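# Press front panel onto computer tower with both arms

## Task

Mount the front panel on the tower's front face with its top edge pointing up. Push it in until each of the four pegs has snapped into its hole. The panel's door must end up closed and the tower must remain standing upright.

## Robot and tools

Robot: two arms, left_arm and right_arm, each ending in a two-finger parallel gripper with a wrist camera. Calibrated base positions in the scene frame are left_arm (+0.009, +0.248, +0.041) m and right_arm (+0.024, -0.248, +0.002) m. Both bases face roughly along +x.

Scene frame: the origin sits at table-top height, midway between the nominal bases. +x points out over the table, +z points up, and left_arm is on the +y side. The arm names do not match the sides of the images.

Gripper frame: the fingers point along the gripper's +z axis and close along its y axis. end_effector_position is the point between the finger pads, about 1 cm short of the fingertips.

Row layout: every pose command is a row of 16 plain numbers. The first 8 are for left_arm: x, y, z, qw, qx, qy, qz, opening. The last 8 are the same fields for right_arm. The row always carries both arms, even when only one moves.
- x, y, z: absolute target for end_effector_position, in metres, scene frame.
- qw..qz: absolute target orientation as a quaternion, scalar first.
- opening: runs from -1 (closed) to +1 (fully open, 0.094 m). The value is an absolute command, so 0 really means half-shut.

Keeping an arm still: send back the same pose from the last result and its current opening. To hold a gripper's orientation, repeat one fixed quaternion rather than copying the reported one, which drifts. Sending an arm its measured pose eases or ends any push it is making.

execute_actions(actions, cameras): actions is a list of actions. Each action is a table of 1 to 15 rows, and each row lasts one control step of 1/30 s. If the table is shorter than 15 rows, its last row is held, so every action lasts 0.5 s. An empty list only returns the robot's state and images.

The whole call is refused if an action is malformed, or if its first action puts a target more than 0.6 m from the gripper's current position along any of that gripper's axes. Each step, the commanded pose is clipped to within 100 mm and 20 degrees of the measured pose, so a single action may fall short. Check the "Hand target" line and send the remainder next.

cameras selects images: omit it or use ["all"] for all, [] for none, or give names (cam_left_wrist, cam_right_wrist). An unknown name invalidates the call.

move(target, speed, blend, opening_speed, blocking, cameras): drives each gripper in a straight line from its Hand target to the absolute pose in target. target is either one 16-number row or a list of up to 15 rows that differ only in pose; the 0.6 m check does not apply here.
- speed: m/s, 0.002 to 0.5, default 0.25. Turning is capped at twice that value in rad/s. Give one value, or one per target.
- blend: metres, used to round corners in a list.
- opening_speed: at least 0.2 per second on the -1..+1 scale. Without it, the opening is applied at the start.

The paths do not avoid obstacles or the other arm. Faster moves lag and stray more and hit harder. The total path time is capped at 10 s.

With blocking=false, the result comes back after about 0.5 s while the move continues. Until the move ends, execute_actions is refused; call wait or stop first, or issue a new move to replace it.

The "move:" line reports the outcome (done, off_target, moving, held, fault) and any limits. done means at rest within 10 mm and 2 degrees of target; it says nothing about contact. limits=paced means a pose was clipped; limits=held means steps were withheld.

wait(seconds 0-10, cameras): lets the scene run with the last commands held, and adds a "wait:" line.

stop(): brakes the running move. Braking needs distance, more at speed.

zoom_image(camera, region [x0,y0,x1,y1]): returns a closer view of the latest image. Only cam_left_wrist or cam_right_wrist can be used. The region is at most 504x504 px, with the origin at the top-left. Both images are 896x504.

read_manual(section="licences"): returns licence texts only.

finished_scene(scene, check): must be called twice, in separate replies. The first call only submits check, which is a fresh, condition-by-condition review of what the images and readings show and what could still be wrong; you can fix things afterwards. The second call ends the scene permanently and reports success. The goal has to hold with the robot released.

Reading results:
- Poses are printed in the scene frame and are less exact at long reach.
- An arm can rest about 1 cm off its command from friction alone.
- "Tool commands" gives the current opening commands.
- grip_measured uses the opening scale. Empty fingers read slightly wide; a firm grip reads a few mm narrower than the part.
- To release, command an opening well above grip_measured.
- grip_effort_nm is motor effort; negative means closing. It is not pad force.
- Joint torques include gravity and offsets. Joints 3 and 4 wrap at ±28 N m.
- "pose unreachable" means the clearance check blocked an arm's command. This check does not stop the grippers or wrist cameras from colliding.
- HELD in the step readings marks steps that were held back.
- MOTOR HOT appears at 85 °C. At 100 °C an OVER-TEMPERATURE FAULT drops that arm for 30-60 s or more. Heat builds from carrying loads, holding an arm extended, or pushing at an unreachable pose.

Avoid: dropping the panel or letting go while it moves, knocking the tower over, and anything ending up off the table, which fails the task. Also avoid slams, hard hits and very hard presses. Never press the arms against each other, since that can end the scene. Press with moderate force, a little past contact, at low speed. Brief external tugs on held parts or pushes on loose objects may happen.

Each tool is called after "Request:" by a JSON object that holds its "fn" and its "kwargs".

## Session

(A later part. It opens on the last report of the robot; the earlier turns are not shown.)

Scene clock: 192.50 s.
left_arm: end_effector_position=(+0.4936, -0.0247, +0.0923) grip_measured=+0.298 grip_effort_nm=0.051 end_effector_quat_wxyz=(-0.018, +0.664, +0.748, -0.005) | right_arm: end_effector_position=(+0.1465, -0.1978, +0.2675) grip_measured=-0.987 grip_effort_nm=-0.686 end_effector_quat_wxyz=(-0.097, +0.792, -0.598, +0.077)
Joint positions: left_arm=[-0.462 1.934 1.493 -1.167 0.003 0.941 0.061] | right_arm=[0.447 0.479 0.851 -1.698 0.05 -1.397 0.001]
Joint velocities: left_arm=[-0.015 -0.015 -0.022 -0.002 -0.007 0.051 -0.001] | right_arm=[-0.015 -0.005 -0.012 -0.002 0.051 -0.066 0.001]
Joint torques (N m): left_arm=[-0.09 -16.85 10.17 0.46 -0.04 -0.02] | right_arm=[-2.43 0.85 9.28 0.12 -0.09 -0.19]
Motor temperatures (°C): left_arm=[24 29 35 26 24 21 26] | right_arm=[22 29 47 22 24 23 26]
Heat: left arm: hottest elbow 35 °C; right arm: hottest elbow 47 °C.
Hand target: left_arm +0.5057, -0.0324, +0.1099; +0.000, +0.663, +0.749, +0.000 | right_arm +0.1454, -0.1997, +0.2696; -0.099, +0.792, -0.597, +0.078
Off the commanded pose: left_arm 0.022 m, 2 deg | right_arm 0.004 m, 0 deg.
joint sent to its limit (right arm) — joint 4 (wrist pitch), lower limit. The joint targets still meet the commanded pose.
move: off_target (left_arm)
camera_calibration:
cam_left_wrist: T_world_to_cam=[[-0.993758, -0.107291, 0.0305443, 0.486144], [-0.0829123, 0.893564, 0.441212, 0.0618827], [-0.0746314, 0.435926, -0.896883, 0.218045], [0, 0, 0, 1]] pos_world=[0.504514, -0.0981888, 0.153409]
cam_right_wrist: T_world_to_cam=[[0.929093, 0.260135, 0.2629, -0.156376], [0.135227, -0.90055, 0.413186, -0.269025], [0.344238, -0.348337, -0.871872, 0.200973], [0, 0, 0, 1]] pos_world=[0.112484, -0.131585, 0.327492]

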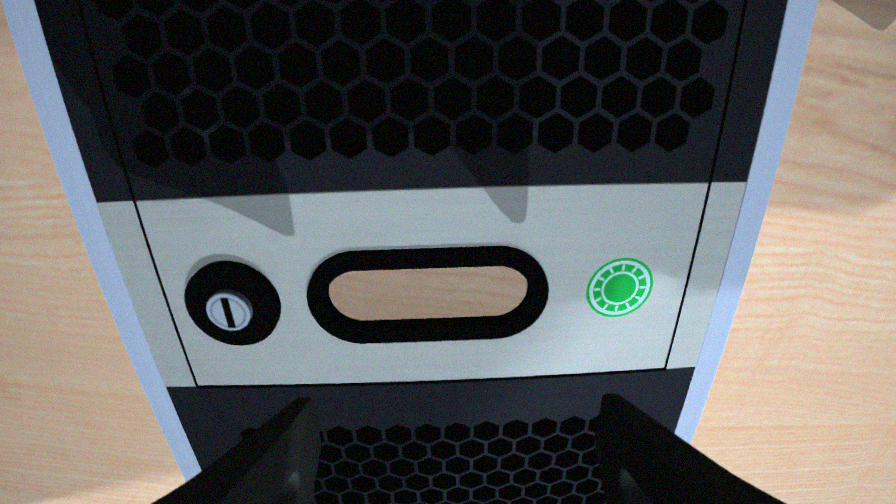

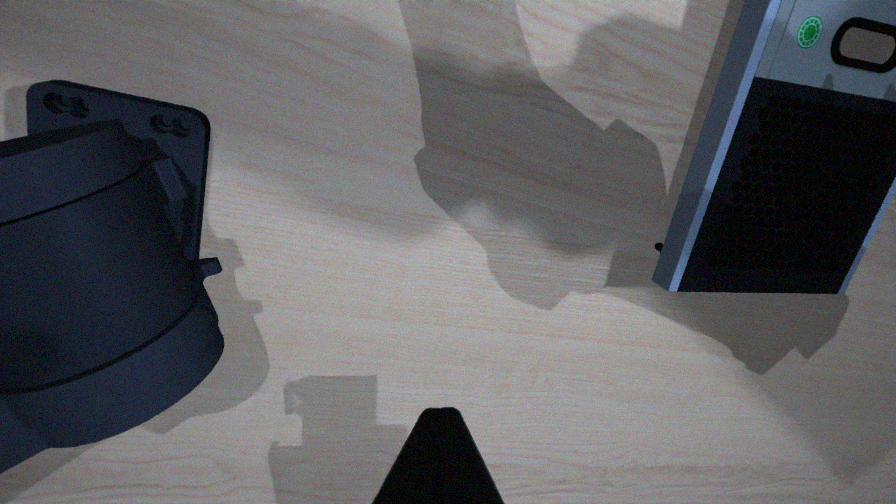

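Request:
{"fn": "move", "kwargs": {"target": [[0.497,-0.026,0.10,0,0.6626,0.749,0,-1,0.145,-0.2,0.27,-0.096,0.792,-0.597,0.077,-1],[0.497,-0.026,0.042,0,0.6626,0.749,0,-1,0.145,-0.2,0.27,-0.096,0.792,-0.597,0.077,-1]], "speed": 0.1, "cameras": ["cam_left_wrist"]}}

Scene clock: 211.43 s.
left_arm: end_effector_position=(+0.4957, -0.0257, +0.0544) grip_measured=-0.989 grip_effort_nm=-0.642 end_effector_quat_wxyz=(+0.006, +0.664, +0.748, +0.000) | right_arm: end_effector_position=(+0.1465, -0.1978, +0.2675) grip_measured=-0.987 grip_effort_nm=-0.696 end_effector_quat_wxyz=(-0.097, +0.792, -0.598, +0.077)
Joint positions: left_arm=[-0.462 1.957 1.417 -1.018 0.002 0.941 0.001] | right_arm=[0.447 0.479 0.851 -1.698 0.05 -1.397 0.001]
Joint velocities: left_arm=[0.005 -0.034 -0.012 0.002 -0.007 -0.037 0] | right_arm=[-0.005 -0.015 0.002 0.002 -0.095 -0.007 0]
Joint torques (N m): left_arm=[-0.15 -14.39 7.15 1.02 -0.05 0.01] | right_arm=[-2.43 0.56 9.48 0.08 -0.14 -0.16]
Motor temperatures (°C): left_arm=[24 29 36 26 24 21 25] | right_arm=[22 29 47 22 24 23 26]
Heat: left arm: hottest elbow 36 °C; right arm: hottest elbow 47 °C.
Hand target: left_arm +0.4959, -0.0254, +0.0424; +0.000, +0.662, +0.749, +0.000 | right_arm +0.1454, -0.1997, +0.2696; -0.099, +0.792, -0.597, +0.078
Off the commanded pose: left_arm 0.012 m, 1 deg | right_arm 0.004 m, 0 deg.
joint sent to its limit (right arm) — joint 4 (wrist pitch), lower limit. The joint targets still meet the commanded pose.
move: off_target (left_arm)
camera_calibration:
cam_left_wrist: T_world_to_cam=[[-0.994187, -0.10705, -0.0115378, 0.491797], [-0.102156, 0.903993, 0.415164, 0.0909441], [-0.0340131, 0.413929, -0.909674, 0.164624], [0, 0, 0, 1]] pos_world=[0.503828, -0.0977087, 0.117672]
Images, in order (width x height): cam_left_wrist 896x504.

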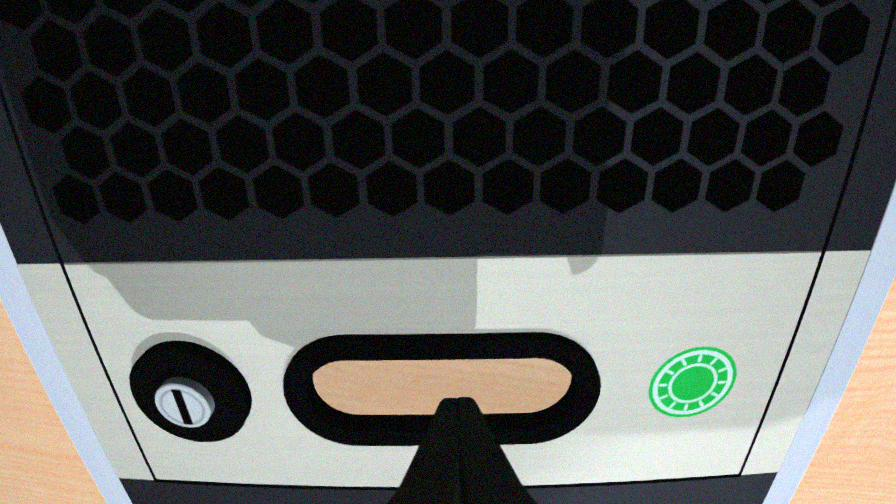

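Request:
{"fn": "move", "kwargs": {"target": [[0.502,-0.026,0.042,0,0.6626,0.749,0,-1,0.145,-0.2,0.27,-0.096,0.792,-0.597,0.077,-1],[0.501,-0.0255,0.016,0,0.6626,0.749,0,-1,0.145,-0.2,0.27,-0.096,0.792,-0.597,0.077,-1]], "speed": 0.05, "cameras": ["cam_left_wrist"]}}

Scene clock: 230.23 s.
left_arm: end_effector_position=(+0.5021, -0.0291, +0.0404) grip_measured=-0.989 grip_effort_nm=-0.662 end_effector_quat_wxyz=(+0.014, +0.664, +0.748, +0.003) | right_arm: end_effector_position=(+0.1465, -0.1978, +0.2675) grip_measured=-0.987 grip_effort_nm=-0.691 end_effector_quat_wxyz=(-0.097, +0.792, -0.597, +0.077)
Joint positions: left_arm=[-0.462 1.984 1.417 -0.975 0.001 0.941 0.001] | right_arm=[0.447 0.479 0.851 -1.698 0.05 -1.398 0.001]
Joint velocities: left_arm=[-0.015 0.005 0.002 -0.002 0.022 0.007 0.001] | right_arm=[0.005 0.005 -0.002 -0.012 -0.022 -0.022 0]
Joint torques (N m): left_arm=[0.5 -13.1 6.5 1.36 0.02 0.04] | right_arm=[-1.9 0.44 9.35 -0.03 -0.14 -0.19]
Motor temperatures (°C): left_arm=[24 28 36 26 24 21 25] | right_arm=[22 29 47 22 24 23 26]
Heat: left arm: hottest elbow 36 °C; right arm: hottest elbow 47 °C.
Hand target: left_arm +0.4996, -0.0247, +0.0167; +0.000, +0.663, +0.749, +0.000 | right_arm +0.1454, -0.1997, +0.2696; -0.099, +0.792, -0.597, +0.078
Off the commanded pose: left_arm 0.025 m, 2 deg | right_arm 0.004 m, 0 deg.
joint sent to its limit (right arm) — joint 4 (wrist pitch), lower limit. The joint targets still meet the commanded pose.
move: off_target (left_arm)
camera_calibration:
cam_left_wrist: T_world_to_cam=[[-0.993908, -0.107204, -0.025562, 0.498066], [-0.108291, 0.906881, 0.407235, 0.103941], [-0.0204756, 0.407523, -0.912966, 0.14665], [0, 0, 0, 1]] pos_world=[0.509291, -0.10063, 0.104289]
Images, in order (width x height): cam_left_wrist 896x504.

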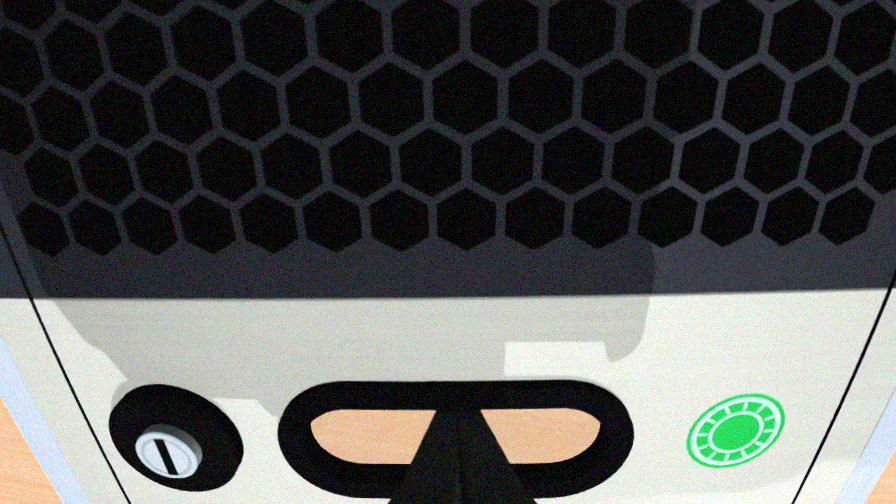

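Request:
{"fn": "move", "kwargs": {"target": [0.497,-0.026,0.024,0,0.6626,0.749,0,0.2,0.145,-0.2,0.27,-0.096,0.792,-0.597,0.077,-1], "opening_speed": 0.5, "cameras": ["cam_left_wrist"]}}

Scene clock: 239.90 s.
left_arm: end_effector_position=(+0.5028, -0.0298, +0.0446) grip_measured=+0.076 grip_effort_nm=1.228 end_effector_quat_wxyz=(+0.018, +0.664, +0.748, +0.003) | right_arm: end_effector_position=(+0.1465, -0.1978, +0.2675) grip_measured=-0.987 grip_effort_nm=-0.686 end_effector_quat_wxyz=(-0.097, +0.792, -0.597, +0.077)
Joint positions: left_arm=[-0.462 1.976 1.417 -0.975 0.003 0.941 0.051] | right_arm=[0.447 0.479 0.851 -1.698 0.05 -1.398 0.001]
Joint velocities: left_arm=[0.005 -0.015 -0.012 -0.002 -0.007 -0.007 0] | right_arm=[-0.015 -0.005 -0.002 -0.007 -0.037 -0.007 0.001]
Joint torques (N m): left_arm=[-0.09 -14.21 6.37 0.9 -0.05 0.02] | right_arm=[-1.9 0.62 9.32 0.05 -0.11 -0.17]
Motor temperatures (°C): left_arm=[24 29 36 26 24 21 25] | right_arm=[22 29 47 22 24 23 26]
Heat: left arm: hottest elbow 36 °C; right arm: hottest elbow 47 °C.
Hand target: left_arm +0.4964, -0.0257, +0.0249; +0.000, +0.663, +0.749, +0.000 | right_arm +0.1454, -0.1997, +0.2696; -0.099, +0.792, -0.597, +0.078
Off the commanded pose: left_arm 0.022 m, 2 deg | right_arm 0.004 m, 0 deg.
joint sent to its limit (right arm) — joint 4 (wrist pitch), lower limit. The joint targets still meet the commanded pose.
move: off_target (left_arm)
camera_calibration:
cam_left_wrist: T_world_to_cam=[[-0.993744, -0.107299, -0.0309795, 0.498919], [-0.110681, 0.909145, 0.401503, 0.104498], [-0.014916, 0.40242, -0.915333, 0.147996], [0, 0, 0, 1]] pos_world=[0.509571, -0.101027, 0.108966]
Images, in order (width x height): cam_left_wrist 896x504.

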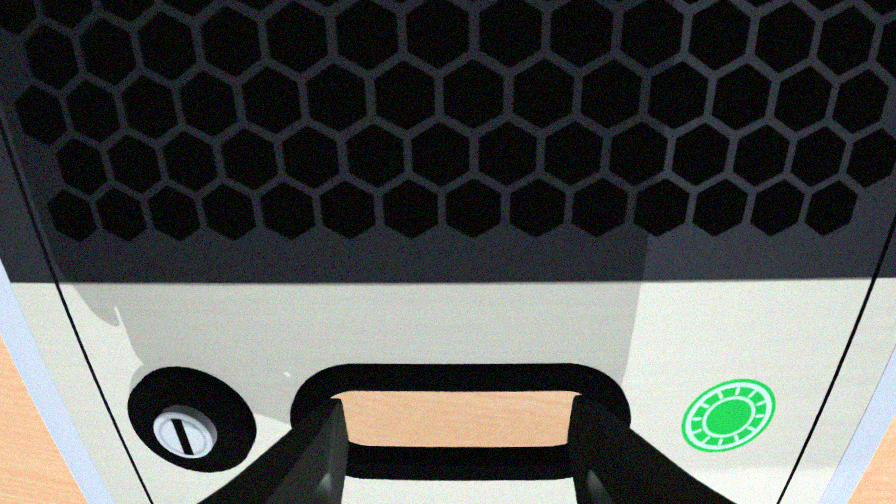

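Request:
{"fn": "move", "kwargs": {"target": [[0.505,-0.028,0.07,0,0.6626,0.749,0,-1,0.145,-0.2,0.27,-0.096,0.792,-0.597,0.077,-1],[0.505,-0.028,0.12,0,-0.0611,0.9981,0,-1,0.145,-0.2,0.27,-0.096,0.792,-0.597,0.077,-1],[0.505,-0.028,0.10,0,-0.0611,0.9981,0,-1,0.145,-0.2,0.27,-0.096,0.792,-0.597,0.077,-1]], "opening_speed": 3, "cameras": ["cam_left_wrist"]}}

Scene clock: 260.57 s.
left_arm: end_effector_position=(+0.4957, -0.0259, +0.0973) grip_measured=-0.989 grip_effort_nm=-0.642 end_effector_quat_wxyz=(-0.010, -0.053, +0.999, +0.004) | right_arm: end_effector_position=(+0.1465, -0.1978, +0.2675) grip_measured=-0.987 grip_effort_nm=-0.696 end_effector_quat_wxyz=(-0.097, +0.792, -0.597, +0.077)
Joint positions: left_arm=[-0.462 1.924 1.492 -1.159 0.003 -0.617 0.001] | right_arm=[0.447 0.479 0.851 -1.698 0.05 -1.398 0.001]
Joint velocities: left_arm=[0.005 -0.034 -0.007 0.017 -0.066 -0.051 0.002] | right_arm=[0.005 0.005 0.002 0.002 0.022 0.081 0]
Joint torques (N m): left_arm=[0.62 -15.62 8.88 0.94 -0.16 -0.06] | right_arm=[-2.2 0.21 9.4 0.05 -0.14 -0.15]
Motor temperatures (°C): left_arm=[24 29 36 26 24 21 26] | right_arm=[22 29 47 22 24 23 26]
Heat: left arm: hottest elbow 36 °C; right arm: hottest elbow 47 °C.
Hand target: left_arm +0.5056, -0.0283, +0.0998; +0.000, -0.061, +0.998, +0.000 | right_arm +0.1454, -0.1997, +0.2696; -0.099, +0.792, -0.597, +0.078
Off the commanded pose: left_arm 0.010 m, 2 deg | right_arm 0.004 m, 0 deg.
joint sent to its limit (right arm) — joint 4 (wrist pitch), lower limit. The joint targets still meet the commanded pose.
move: done
camera_calibration:
cam_left_wrist: T_world_to_cam=[[0.0937366, -0.995528, -0.0116872, -0.0700332], [-0.893244, -0.0892785, 0.440617, 0.437208], [-0.439691, -0.0308625, -0.897619, 0.39214], [0, 0, 0, 1]] pos_world=[0.569519, -0.0185843, 0.158533]
Images, in order (width x height): cam_left_wrist 896x504.

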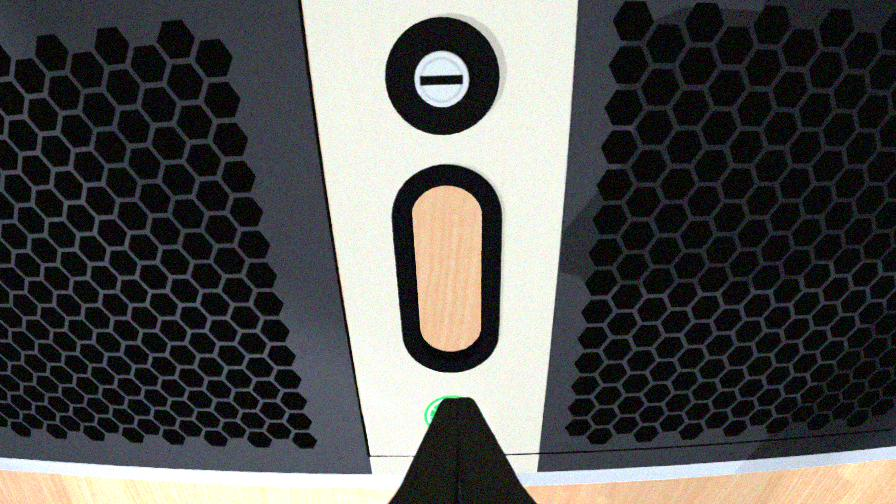

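Request:
{"fn": "move", "kwargs": {"target": [0.503,-0.0255,0.045,0,-0.0611,0.9981,0,-1,0.145,-0.2,0.27,-0.096,0.792,-0.597,0.077,-1], "speed": 0.1, "cameras": ["cam_left_wrist"]}}

Scene clock: 269.87 s.
left_arm: end_effector_position=(+0.4991, -0.0276, +0.0555) grip_measured=-0.989 grip_effort_nm=-0.652 end_effector_quat_wxyz=(+0.003, -0.053, +0.999, -0.003) | right_arm: end_effector_position=(+0.1465, -0.1978, +0.2675) grip_measured=-0.987 grip_effort_nm=-0.696 end_effector_quat_wxyz=(-0.097, +0.792, -0.597, +0.077)
Joint positions: left_arm=[-0.462 1.967 1.436 -1.032 0.002 -0.617 0.001] | right_arm=[0.447 0.479 0.851 -1.698 0.05 -1.398 0.001]
Joint velocities: left_arm=[-0.005 -0.015 -0.002 -0.007 0.037 0.051 0] | right_arm=[0.005 -0.005 0.012 -0.007 0.051 -0.007 0]
Joint torques (N m): left_arm=[0.44 -14.62 7.32 1.06 -0.16 -0.05] | right_arm=[-2.02 0.5 9.18 -0.03 -0.11 -0.17]
Motor temperatures (°C): left_arm=[24 29 36 26 24 21 26] | right_arm=[22 29 47 22 24 23 26]
Heat: left arm: hottest elbow 36 °C; right arm: hottest elbow 47 °C.
Hand target: left_arm +0.5019, -0.0248, +0.0451; +0.000, -0.061, +0.998, +0.000 | right_arm +0.1454, -0.1997, +0.2696; -0.099, +0.792, -0.597, +0.078
Off the commanded pose: left_arm 0.011 m, 1 deg | right_arm 0.004 m, 0 deg.
joint sent to its limit (right arm) — joint 4 (wrist pitch), lower limit. The joint targets still meet the commanded pose.
move: off_target (left_arm)
camera_calibration:
cam_left_wrist: T_world_to_cam=[[0.094587, -0.995507, 0.0043061, -0.0738596], [-0.90456, -0.0841378, 0.417961, 0.465595], [-0.415721, -0.0434288, -0.908455, 0.344393], [0, 0, 0, 1]] pos_world=[0.571316, -0.0193971, 0.118583]
Images, in order (width x height): cam_left_wrist 896x504.

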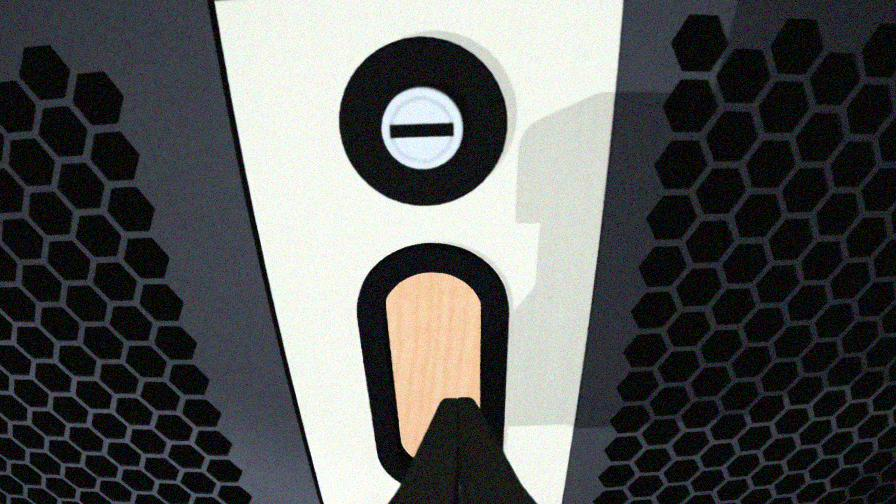

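Request:
{"fn": "move", "kwargs": {"target": [[0.503,-0.0215,0.042,0,-0.0611,0.9981,0,-1,0.145,-0.2,0.27,-0.096,0.792,-0.597,0.077,-1],[0.503,-0.0215,0.015,0,-0.0611,0.9981,0,-1,0.145,-0.2,0.27,-0.096,0.792,-0.597,0.077,-1]], "speed": 0.05, "cameras": ["cam_left_wrist"]}}

Scene clock: 284.00 s.
left_arm: end_effector_position=(+0.5011, -0.0253, +0.0289) grip_measured=-0.989 grip_effort_nm=-0.647 end_effector_quat_wxyz=(+0.006, -0.056, +0.998, -0.005) | right_arm: end_effector_position=(+0.1465, -0.1978, +0.2675) grip_measured=-0.987 grip_effort_nm=-0.691 end_effector_quat_wxyz=(-0.097, +0.792, -0.597, +0.077)
Joint positions: left_arm=[-0.457 2.001 1.411 -0.965 0.002 -0.617 0.001] | right_arm=[0.447 0.479 0.851 -1.698 0.05 -1.398 0.001]
Joint velocities: left_arm=[-0.015 -0.005 -0.012 -0.022 0.022 -0.022 -0.001] | right_arm=[0.015 -0.015 -0.007 0.017 0.051 -0.066 0]
Joint torques (N m): left_arm=[0.73 -14.8 6.93 1.05 -0.12 0] | right_arm=[-2.96 0.15 9.35 0.05 -0.1 -0.17]
Motor temperatures (°C): left_arm=[24 29 36 26 24 21 26] | right_arm=[22 29 47 22 24 23 26]
Heat: left arm: hottest elbow 36 °C; right arm: hottest elbow 47 °C.
Hand target: left_arm +0.5019, -0.0211, +0.0156; +0.000, -0.061, +0.998, +0.000 | right_arm +0.1454, -0.1997, +0.2696; -0.099, +0.792, -0.597, +0.078
Off the commanded pose: left_arm 0.015 m, 1 deg | right_arm 0.004 m, 0 deg.
joint sent to its limit (right arm) — joint 4 (wrist pitch), lower limit. The joint targets still meet the commanded pose.
move: off_target (left_arm)
camera_calibration:
cam_left_wrist: T_world_to_cam=[[0.0998647, -0.994967, 0.00821725, -0.0743471], [-0.906593, -0.0875852, 0.412817, 0.479771], [-0.41002, -0.0486756, -0.910777, 0.318234], [0, 0, 0, 1]] pos_world=[0.572864, -0.0164619, 0.0923931]
Images, in order (width x height): cam_left_wrist 896x504.

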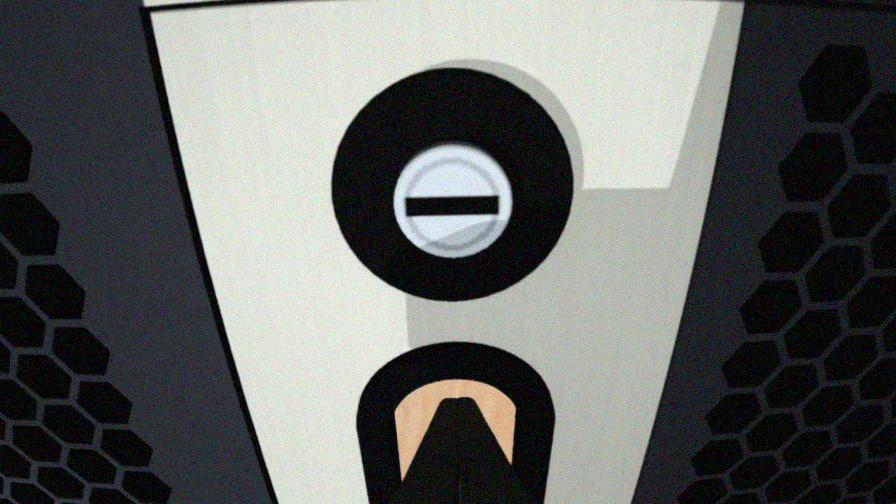

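Request:
{"fn": "move", "kwargs": {"target": [[0.496,-0.0215,0.0,0,-0.0611,0.9981,0,-1,0.145,-0.2,0.27,-0.096,0.792,-0.597,0.077,-1],[0.494,-0.0215,-0.005,0,-0.0611,0.9981,0,-1,0.145,-0.2,0.27,-0.096,0.792,-0.597,0.077,-1]], "speed": 0.05, "cameras": ["cam_left_wrist"]}}

Scene clock: 291.77 s.
left_arm: end_effector_position=(+0.4985, -0.0237, +0.0173) grip_measured=-0.989 grip_effort_nm=-0.652 end_effector_quat_wxyz=(+0.011, -0.057, +0.998, -0.008) | right_arm: end_effector_position=(+0.1465, -0.1978, +0.2675) grip_measured=-0.987 grip_effort_nm=-0.686 end_effector_quat_wxyz=(-0.097, +0.792, -0.597, +0.077)
Joint positions: left_arm=[-0.457 2.006 1.382 -0.919 0.001 -0.62 0.001] | right_arm=[0.447 0.479 0.851 -1.698 0.05 -1.398 0.001]
Joint velocities: left_arm=[-0.015 -0.015 -0.007 -0.007 0.051 -0.066 0.002] | right_arm=[0.005 -0.005 -0.002 -0.007 0.037 -0.007 -0.001]
Joint torques (N m): left_arm=[0.56 -13.92 5.93 1.28 -0.14 -0.06] | right_arm=[-2.73 0.21 9.46 0.01 -0.12 -0.18]
Motor temperatures (°C): left_arm=[24 29 36 26 24 21 26] | right_arm=[22 29 47 22 24 23 26]
Heat: left arm: hottest elbow 36 °C; right arm: hottest elbow 47 °C.
Hand target: left_arm +0.4928, -0.0209, -0.0041; +0.000, -0.061, +0.998, +0.000 | right_arm +0.1454, -0.1997, +0.2696; -0.099, +0.792, -0.597, +0.078
Off the commanded pose: left_arm 0.023 m, 2 deg | right_arm 0.004 m, 0 deg.
joint sent to its limit (right arm) — joint 4 (wrist pitch), lower limit. The joint targets still meet the commanded pose.
move: off_target (left_arm)
camera_calibration:
cam_left_wrist: T_world_to_cam=[[0.102416, -0.994638, 0.0143834, -0.0737796], [-0.910718, -0.0879391, 0.403559, 0.484549], [-0.40013, -0.0544302, -0.91484, 0.301682], [0, 0, 0, 1]] pos_world=[0.569556, -0.0143525, 0.0815082]
Images, in order (width x height): cam_left_wrist 896x504.

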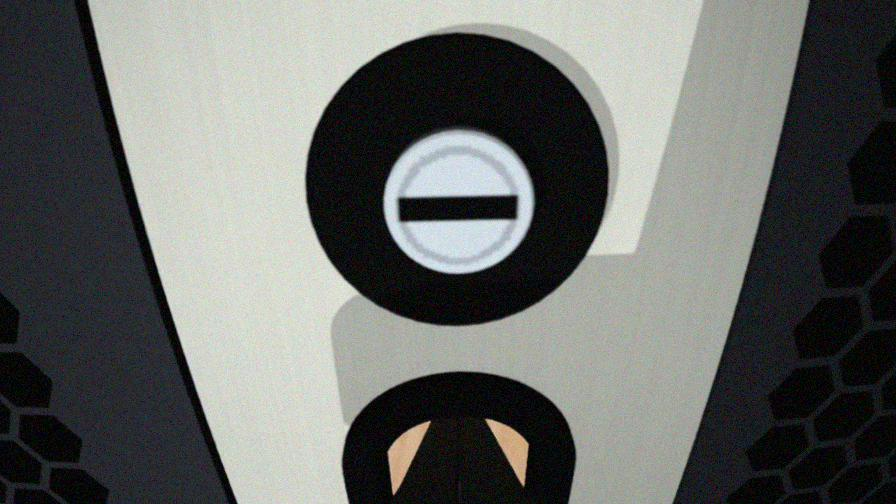

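Request:
{"fn": "move", "kwargs": {"target": [0.494,-0.0215,0.0,0,-0.0611,0.9981,0,-0.45,0.145,-0.2,0.27,-0.096,0.792,-0.597,0.077,-1], "cameras": [], "opening_speed": 0.6}}

Request:
{"fn": "move", "kwargs": {"target": [0.50,-0.0235,0.11,0,-0.0611,0.9981,0,-0.45,0.145,-0.2,0.27,-0.096,0.792,-0.597,0.077,-1], "speed": 0.06}}

Scene clock: 299.97 s.
left_arm: end_effector_position=(+0.4985, -0.0237, +0.0173) grip_measured=-0.951 grip_effort_nm=1.228 end_effector_quat_wxyz=(+0.011, -0.057, +0.998, -0.008) | right_arm: end_effector_position=(+0.1465, -0.1978, +0.2675) grip_measured=-0.987 grip_effort_nm=-0.691 end_effector_quat_wxyz=(-0.097, +0.792, -0.597, +0.077)
Joint positions: left_arm=[-0.457 2.006 1.382 -0.919 0.001 -0.62 0.002] | right_arm=[0.447 0.479 0.851 -1.698 0.05 -1.398 0.001]
Joint velocities: left_arm=[-0.015 0.005 -0.007 -0.012 0.022 0.007 0.001] | right_arm=[-0.005 0.005 0.007 -0.022 0.022 -0.066 0.001]
Joint torques (N m): left_arm=[0.09 -14.1 6.28 1.02 -0.09 -0.05] | right_arm=[-2.78 0.56 9.52 0.21 -0.14 -0.14]
Motor temperatures (°C): left_arm=[24 29 36 26 24 21 26] | right_arm=[22 29 47 22 24 23 26]
Heat: left arm: hottest elbow 36 °C; right arm: hottest elbow 47 °C.
Hand target: left_arm +0.4934, -0.0212, +0.0006; +0.000, -0.061, +0.998, +0.000 | right_arm +0.1454, -0.1997, +0.2696; -0.099, +0.792, -0.597, +0.078
Off the commanded pose: left_arm 0.018 m, 2 deg | right_arm 0.004 m, 0 deg.
joint sent to its limit (right arm) — joint 4 (wrist pitch), lower limit. The joint targets still meet the commanded pose.
move: off_target (left_arm)
No camera images: "cameras" was empty.

Scene clock: 302.37 s.
left_arm: end_effector_position=(+0.4808, -0.0140, +0.0767) grip_measured=-0.948 grip_effort_nm=1.228 end_effector_quat_wxyz=(-0.031, -0.057, +0.998, +0.018) | right_arm: end_effector_position=(+0.1465, -0.1978, +0.2675) grip_measured=-0.987 grip_effort_nm=-0.696 end_effector_quat_wxyz=(-0.097, +0.792, -0.597, +0.077)
Joint positions: left_arm=[-0.457 1.934 1.445 -1.153 0.002 -0.62 0.002] | right_arm=[0.447 0.479 0.851 -1.698 0.05 -1.398 0.001]
Joint velocities: left_arm=[0.015 -0.005 0.002 -0.007 -0.007 -0.007 0.001] | right_arm=[-0.005 0.005 0.007 0.002 0.037 0.007 0.001]
Joint torques (N m): left_arm=[0.03 -17.96 10.91 0.12 -0.1 -0.02] | right_arm=[-2.08 0.85 9.42 0.06 -0.14 -0.17]
Motor temperatures (°C): left_arm=[24 29 36 26 24 21 26] | right_arm=[22 29 47 22 24 23 26]
Heat: left arm: hottest elbow 36 °C; right arm: hottest elbow 47 °C.
Hand target: left_arm +0.5001, -0.0236, +0.1098; +0.000, -0.061, +0.998, +0.000 | right_arm +0.1454, -0.1997, +0.2696; -0.099, +0.792, -0.597, +0.078
Off the commanded pose: left_arm 0.040 m, 4 deg | right_arm 0.004 m, 0 deg.
joint sent to its limit (right arm) — joint 4 (wrist pitch), lower limit. The joint targets still meet the commanded pose.
move: off_target (left_arm)
camera_calibration:
cam_left_wrist: T_world_to_cam=[[0.101636, -0.993957, -0.0414729, -0.0585378], [-0.872464, -0.109089, 0.476346, 0.421038], [-0.477992, -0.0122303, -0.878279, 0.384655], [0, 0, 0, 1]] pos_world=[0.557152, -0.0075492, 0.134847]
cam_right_wrist: T_world_to_cam=[[0.92899, 0.260502, 0.262898, -0.156288], [0.13555, -0.900463, 0.413271, -0.269077], [0.344388, -0.348289, -0.871832, 0.20095], [0, 0, 0, 1]] pos_world=[0.112458, -0.131592, 0.327485]

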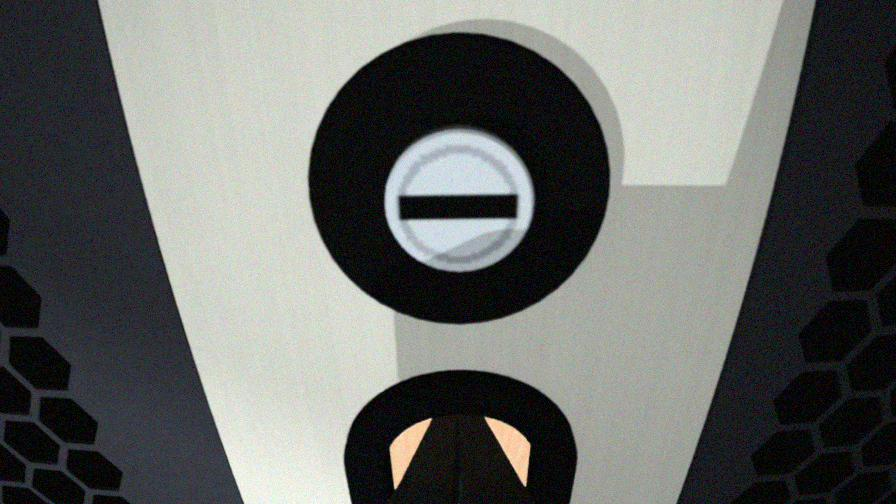

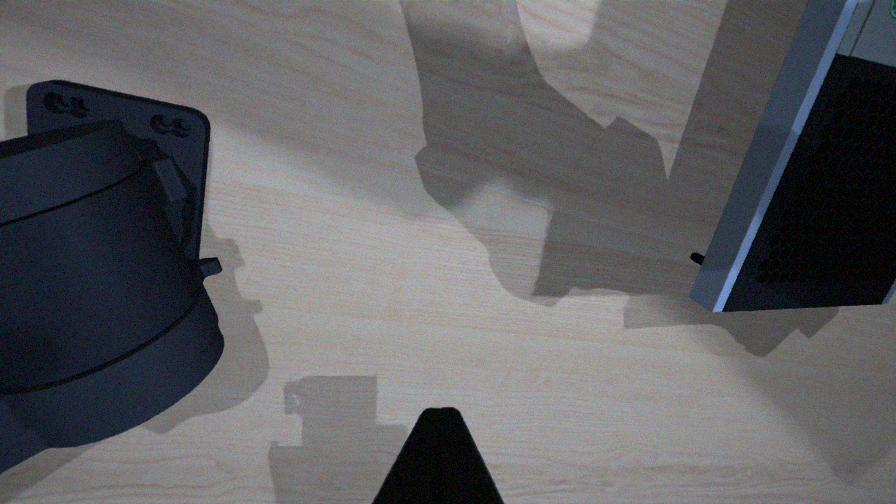

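Request:
{"fn": "move", "kwargs": {"target": [[0.47,0.02,0.42,0,-0.0611,0.9981,0,-0.45,0.25,-0.4,0.35,0.5,0.5,0.5,0.5,-1],[0.44,0.10,0.46,0.3747,-0.3747,0.5997,-0.5997,-0.45,0.25,-0.4,0.35,0.5,0.5,0.5,0.5,-1]], "speed": 0.15}}

Scene clock: 321.23 s.
left_arm: end_effector_position=(+0.4710, +0.0148, +0.3794) grip_measured=-0.948 grip_effort_nm=1.233 end_effector_quat_wxyz=(+0.044, -0.066, +0.997, -0.027) | right_arm: end_effector_position=(+0.2431, -0.3914, +0.3361) grip_measured=-0.987 grip_effort_nm=-0.686 end_effector_quat_wxyz=(+0.642, +0.671, -0.209, +0.307)
Joint positions: left_arm=[-0.417 1.648 1.859 -1.68 0.002 -0.598 0.002] | right_arm=[0.128 0.911 0.73 -1.698 1.584 -2.084 0.001]
Joint velocities: left_arm=[-0.005 -0.005 -0.007 0.002 0.007 0.022 0] | right_arm=[-0.005 -0.005 0.002 -0.002 -0.022 0.037 -0.001]
Joint torques (N m): left_arm=[0.62 -15.27 12.57 0.7 -0.05 0.11] | right_arm=[-2.61 -2.78 13.22 -0.75 0.81 -0.26]
Motor temperatures (°C): left_arm=[24 30 38 26 24 21 27] | right_arm=[22 29 46 22 24 23 26]
Heat: left arm: hottest elbow 38 °C; right arm: hottest elbow 46 °C.
Hand target: left_arm +0.4734, +0.0179, +0.4183; +0.080, -0.063, +0.994, -0.047 | right_arm +0.2494, -0.3934, +0.3539; +0.642, +0.666, -0.221, +0.311
Off the commanded pose: left_arm 0.121 m, 98 deg | right_arm 0.018 m, 90 deg.
joint sent to its limit (left arm) — joint 4 (wrist pitch), lower limit.
joint sent to its limit (right arm) — joint 4 (wrist pitch), lower limit; joint 5 (wrist yaw), upper limit; joint 6 (wrist roll), lower limit.
move: off_target (left_arm, right_arm; path cut at 10 s); path passed 1 of 2 targets; limits=paced
camera_calibration:
cam_left_wrist: T_world_to_cam=[[0.117849, -0.991447, 0.0560696, -0.0609705], [-0.934117, -0.0915212, 0.345036, 0.350059], [-0.336954, -0.0930377, -0.936913, 0.603218], [0, 0, 0, 1]] pos_world=[0.537438, 0.0277108, 0.447798]
cam_right_wrist: T_world_to_cam=[[0.676548, 0.105346, -0.728825, 0.120291], [0.586931, 0.52059, 0.620079, -0.107857], [0.444741, -0.847283, 0.290373, -0.450316], [0, 0, 0, 1]] pos_world=[0.182196, -0.338068, 0.285311]

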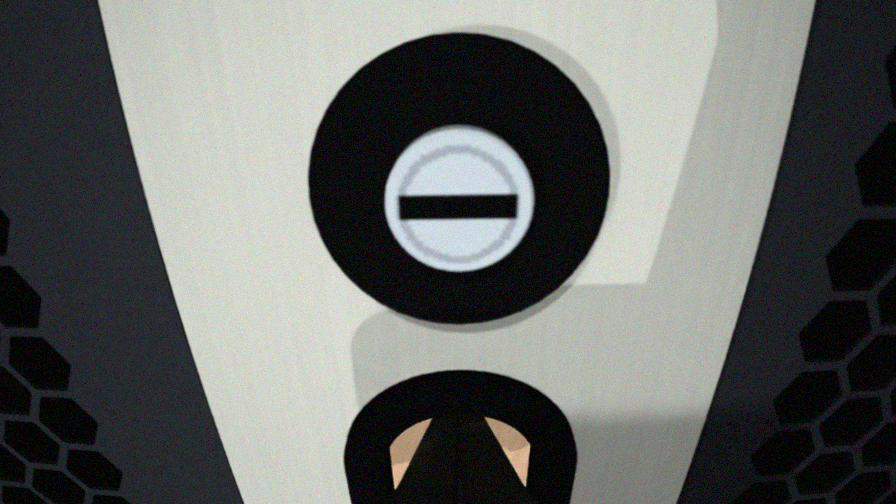

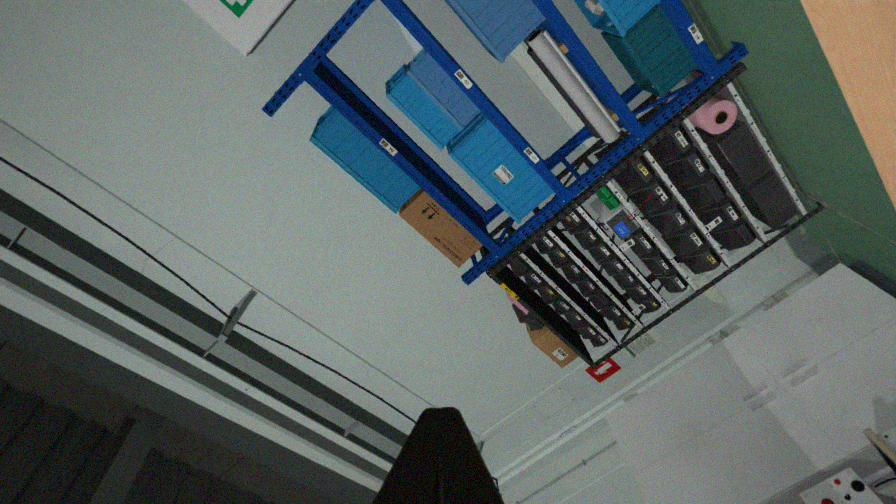

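Request:
{"fn": "move", "kwargs": {"target": [0.43,0.15,0.48,0.3747,-0.3747,0.5997,-0.5997,-0.45,0.30,-0.40,0.35,0.3917,0.3783,0.5827,0.6032,-1], "speed": 0.2}}

Scene clock: 358.83 s.
left_arm: end_effector_position=(+0.4345, +0.1466, +0.4502) grip_measured=-0.948 grip_effort_nm=1.223 end_effector_quat_wxyz=(+0.359, -0.395, +0.616, -0.579) | right_arm: end_effector_position=(+0.2911, -0.3952, +0.3338) grip_measured=-0.987 grip_effort_nm=-0.686 end_effector_quat_wxyz=(+0.660, +0.675, -0.194, +0.265)
Joint positions: left_arm=[-0.051 0.832 0.756 0 0.344 -1.561 0.002] | right_arm=[0.086 1.101 0.834 -1.698 1.584 -2.084 0.001]
Joint velocities: left_arm=[-0.005 0.005 0.002 0.002 0.007 -0.007 0] | right_arm=[-0.005 0.005 -0.007 0.002 -0.037 0.022 0]
Joint torques (N m): left_arm=[0.62 -4.66 10.77 3.47 -0.11 -0.02] | right_arm=[-2.43 -5.54 12.86 -1.01 0.82 -0.24]
Motor temperatures (°C): left_arm=[24 29 41 26 24 21 28] | right_arm=[22 28 48 22 25 23 26]
Heat: left arm: hottest elbow 41 °C; right arm: hottest elbow 48 °C.
Hand target: left_arm +0.4289, +0.1499, +0.4792; +0.379, -0.381, +0.596, -0.597 | right_arm +0.2988, -0.3980, +0.3499; +0.660, +0.671, -0.206, +0.269
Off the commanded pose: left_arm 0.030 m, 4 deg | right_arm 0.019 m, 112 deg; orientation clipped.
joint sent to its limit (right arm) — joint 4 (wrist pitch), lower limit; joint 5 (wrist yaw), upper limit; joint 6 (wrist roll), lower limit. The joint targets are off in orientation, not in position.
move: off_target (left_arm, right_arm); limits=paced
camera_calibration:
cam_left_wrist: T_world_to_cam=[[0.0683051, -0.0278387, 0.997276, -0.473472], [-0.770925, -0.635961, 0.0350492, 0.452059], [0.633253, -0.771219, -0.0649009, -0.0452474], [0, 0, 0, 1]] pos_world=[0.409497, 0.239416, 0.453401]
cam_right_wrist: T_world_to_cam=[[0.615677, 0.070572, -0.784832, 0.109179], [0.658766, 0.500429, 0.561781, -0.142101], [0.432398, -0.862897, 0.261612, -0.467217], [0, 0, 0, 1]] pos_world=[0.228416, -0.339753, 0.287747]

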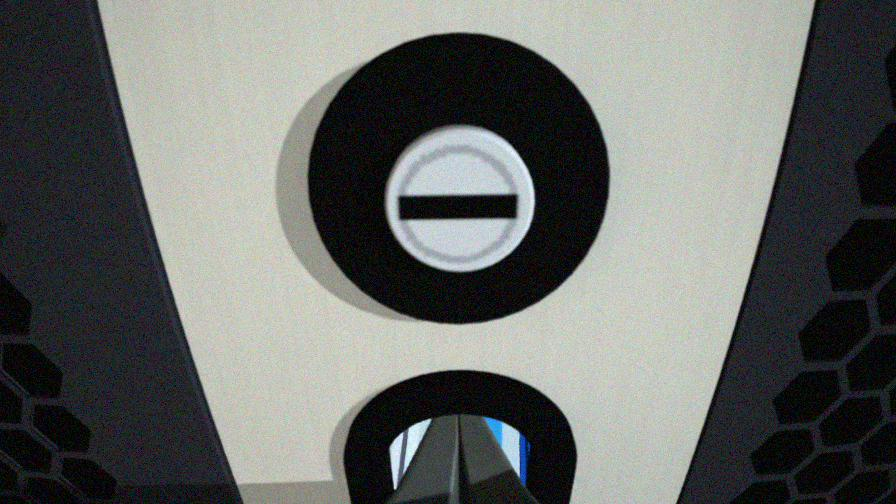

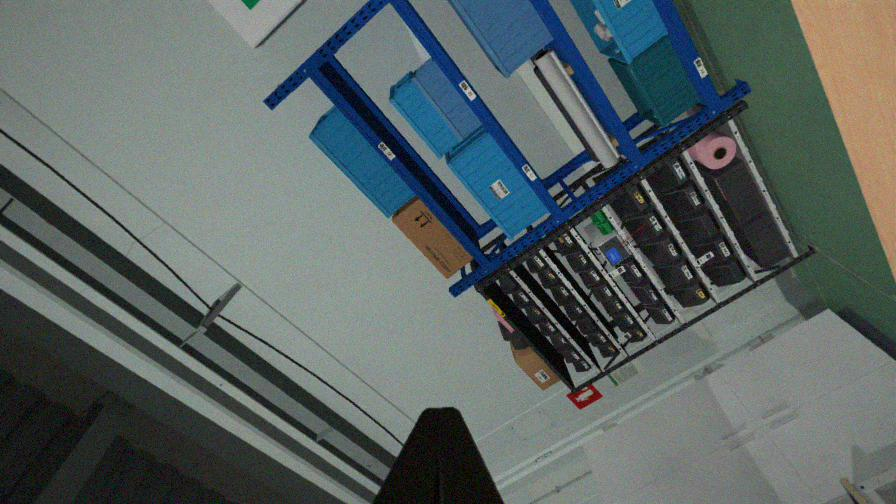

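Request:
{"fn": "move", "kwargs": {"target": [0.43,0.15,0.48,0.3747,-0.3747,0.5997,-0.5997,-0.45,0.35,-0.40,0.42,0.66,0.1,0.72,0.1,-1], "speed": 0.4}}

Request:
{"fn": "move", "kwargs": {"target": [0.43,0.15,0.48,0.3747,-0.3747,0.5997,-0.5997,-0.45,0.35,-0.30,0.42,0.66,0.22,0.67,0.25,-1], "speed": 0.3}}

Scene clock: 380.67 s.
left_arm: end_effector_position=(+0.4336, +0.1465, +0.4491) grip_measured=-0.948 grip_effort_nm=1.238 end_effector_quat_wxyz=(+0.354, -0.392, +0.619, -0.582) | right_arm: end_effector_position=(+0.3430, -0.3952, +0.4014) grip_measured=-0.987 grip_effort_nm=-0.691 end_effector_quat_wxyz=(+0.638, +0.654, -0.257, +0.314)
Joint positions: left_arm=[-0.043 0.832 0.754 0 0.366 -1.561 0.002] | right_arm=[0.07 1.185 1.087 -1.698 1.584 -2.084 0.001]
Joint velocities: left_arm=[-0.015 0.015 -0.017 0.022 -0.051 -0.051 0] | right_arm=[-0.005 0.005 -0.007 -0.002 -0.007 -0.066 -0.002]
Joint torques (N m): left_arm=[0.26 -4.13 11.15 3.36 0.12 0.01] | right_arm=[-2.26 -7.3 13.61 -0.73 0.86 -0.25]
Motor temperatures (°C): left_arm=[24 29 41 26 24 21 28] | right_arm=[22 28 50 22 25 23 26]
Heat: left arm: hottest elbow 41 °C; right arm: hottest elbow 50 °C.
Hand target: left_arm +0.4295, +0.1497, +0.4794; +0.375, -0.375, +0.600, -0.600 | right_arm +0.3486, -0.3990, +0.4190; +0.638, +0.648, -0.268, +0.318
Off the commanded pose: left_arm 0.031 m, 4 deg | right_arm 0.020 m, 141 deg; orientation clipped.
joint sent to its limit (right arm) — joint 4 (wrist pitch), lower limit; joint 5 (wrist yaw), upper limit; joint 6 (wrist roll), lower limit. The joint targets are off in orientation, not in position.
move: off_target (left_arm, right_arm); limits=paced
camera_calibration:
cam_left_wrist: T_world_to_cam=[[0.0701355, -0.0269615, 0.997173, -0.473216], [-0.779922, -0.624725, 0.037964, 0.452257], [0.621935, -0.78038, -0.0648432, -0.0385391], [0, 0, 0, 1]] pos_world=[0.409883, 0.239702, 0.45221]
cam_right_wrist: T_world_to_cam=[[0.739526, 0.0703897, -0.669438, 0.0414423], [0.562708, 0.481133, 0.672213, -0.23331], [0.369406, -0.873817, 0.316202, -0.511951], [0, 0, 0, 1]] pos_world=[0.289755, -0.338015, 0.346457]

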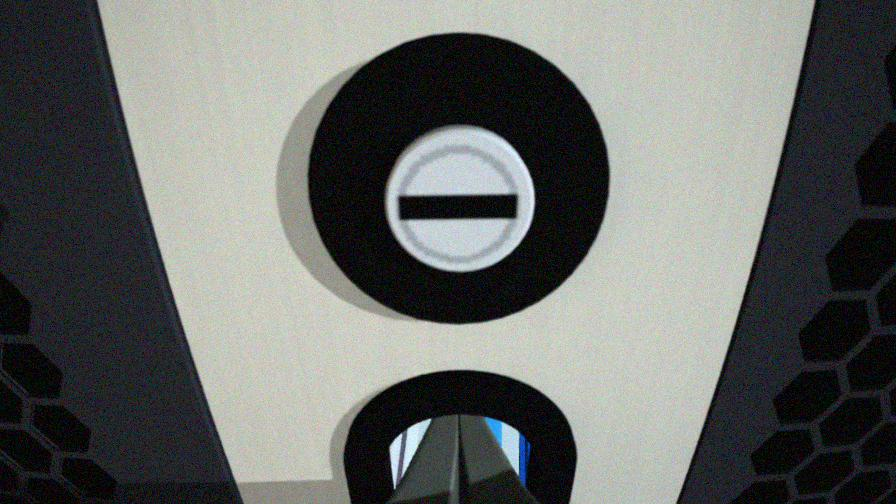

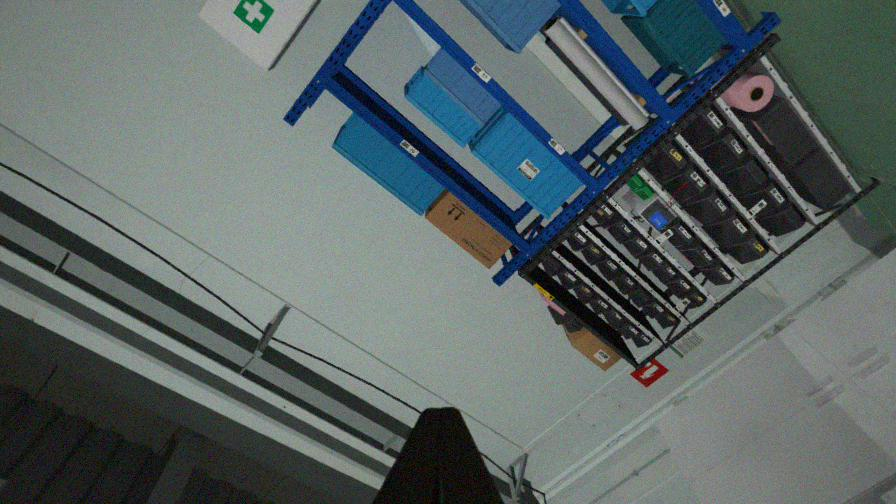

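Scene clock: 384.77 s.
left_arm: end_effector_position=(+0.4336, +0.1467, +0.4491) grip_measured=-0.948 grip_effort_nm=1.223 end_effector_quat_wxyz=(+0.354, -0.392, +0.619, -0.582) | right_arm: end_effector_position=(+0.3536, -0.3035, +0.4149) grip_measured=-0.987 grip_effort_nm=-0.681 end_effector_quat_wxyz=(+0.575, +0.680, -0.176, +0.420)
Joint positions: left_arm=[-0.043 0.832 0.754 0 0.366 -1.561 0.002] | right_arm=[0.364 1.119 1.074 -1.698 1.584 -2.084 0.001]
Joint velocities: left_arm=[0.005 0.015 0.002 -0.017 0.007 -0.007 0] | right_arm=[0.005 -0.005 0.032 -0.007 0.081 -0.007 0]
Joint torques (N m): left_arm=[0.79 -4.31 11.12 3.48 0.12 0.01] | right_arm=[-0.26 -8.35 8.9 -0.69 0.86 -0.23]
Motor temperatures (°C): left_arm=[24 28 41 26 24 21 28] | right_arm=[22 29 50 22 25 23 26]
Heat: left arm: hottest elbow 41 °C; right arm: hottest elbow 50 °C.
Hand target: left_arm +0.4295, +0.1499, +0.4796; +0.375, -0.375, +0.600, -0.599 | right_arm +0.3502, -0.3008, +0.4191; +0.574, +0.680, -0.169, +0.423
Off the commanded pose: left_arm 0.031 m, 4 deg | right_arm 0.007 m, 118 deg; orientation clipped.
joint sent to its limit (right arm) — joint 4 (wrist pitch), lower limit; joint 5 (wrist yaw), upper limit; joint 6 (wrist roll), lower limit. The joint targets are off in orientation, not in position.
move: off_target (left_arm, right_arm); limits=paced
camera_calibration:
cam_left_wrist: T_world_to_cam=[[0.0701458, -0.0269347, 0.997173, -0.473223], [-0.779683, -0.625022, 0.037964, 0.452329], [0.622233, -0.780142, -0.0648432, -0.0386008], [0, 0, 0, 1]] pos_world=[0.409887, 0.239855, 0.45221]
cam_right_wrist: T_world_to_cam=[[0.7197, 0.294274, -0.628836, 0.094325], [0.364741, 0.61042, 0.703101, -0.196012], [0.590758, -0.735385, 0.331986, -0.482846], [0, 0, 0, 1]] pos_world=[0.288853, -0.263185, 0.357429]

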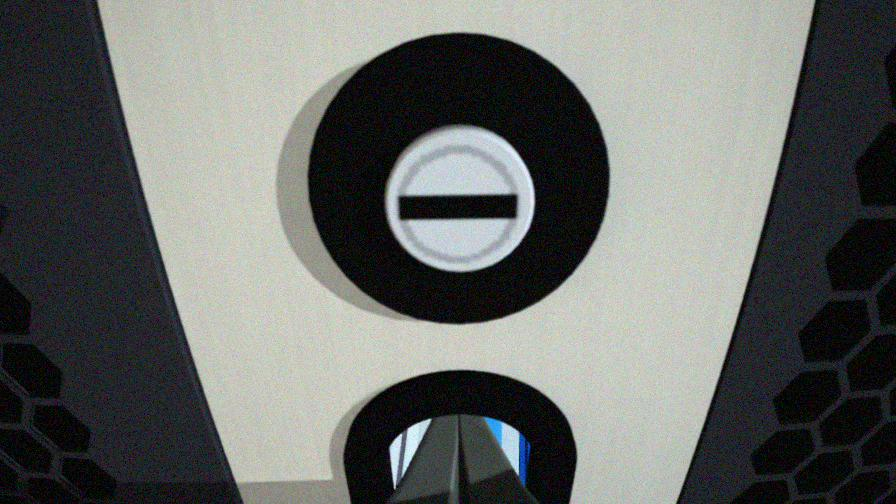

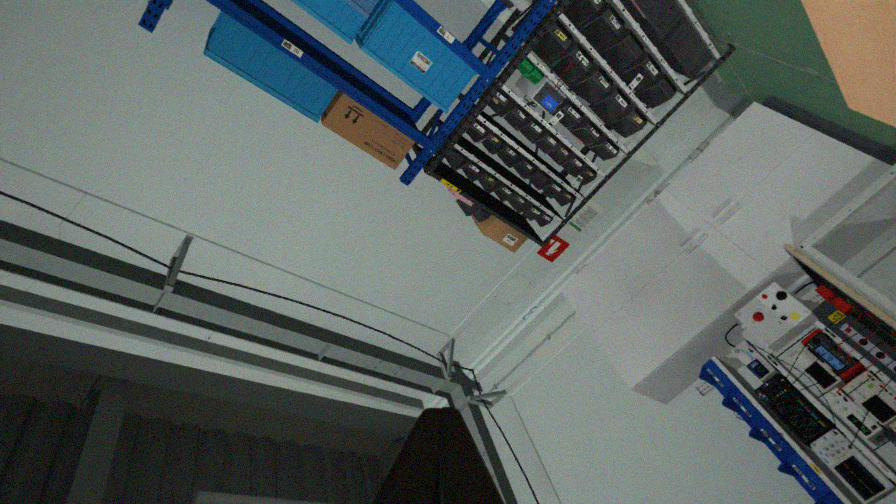

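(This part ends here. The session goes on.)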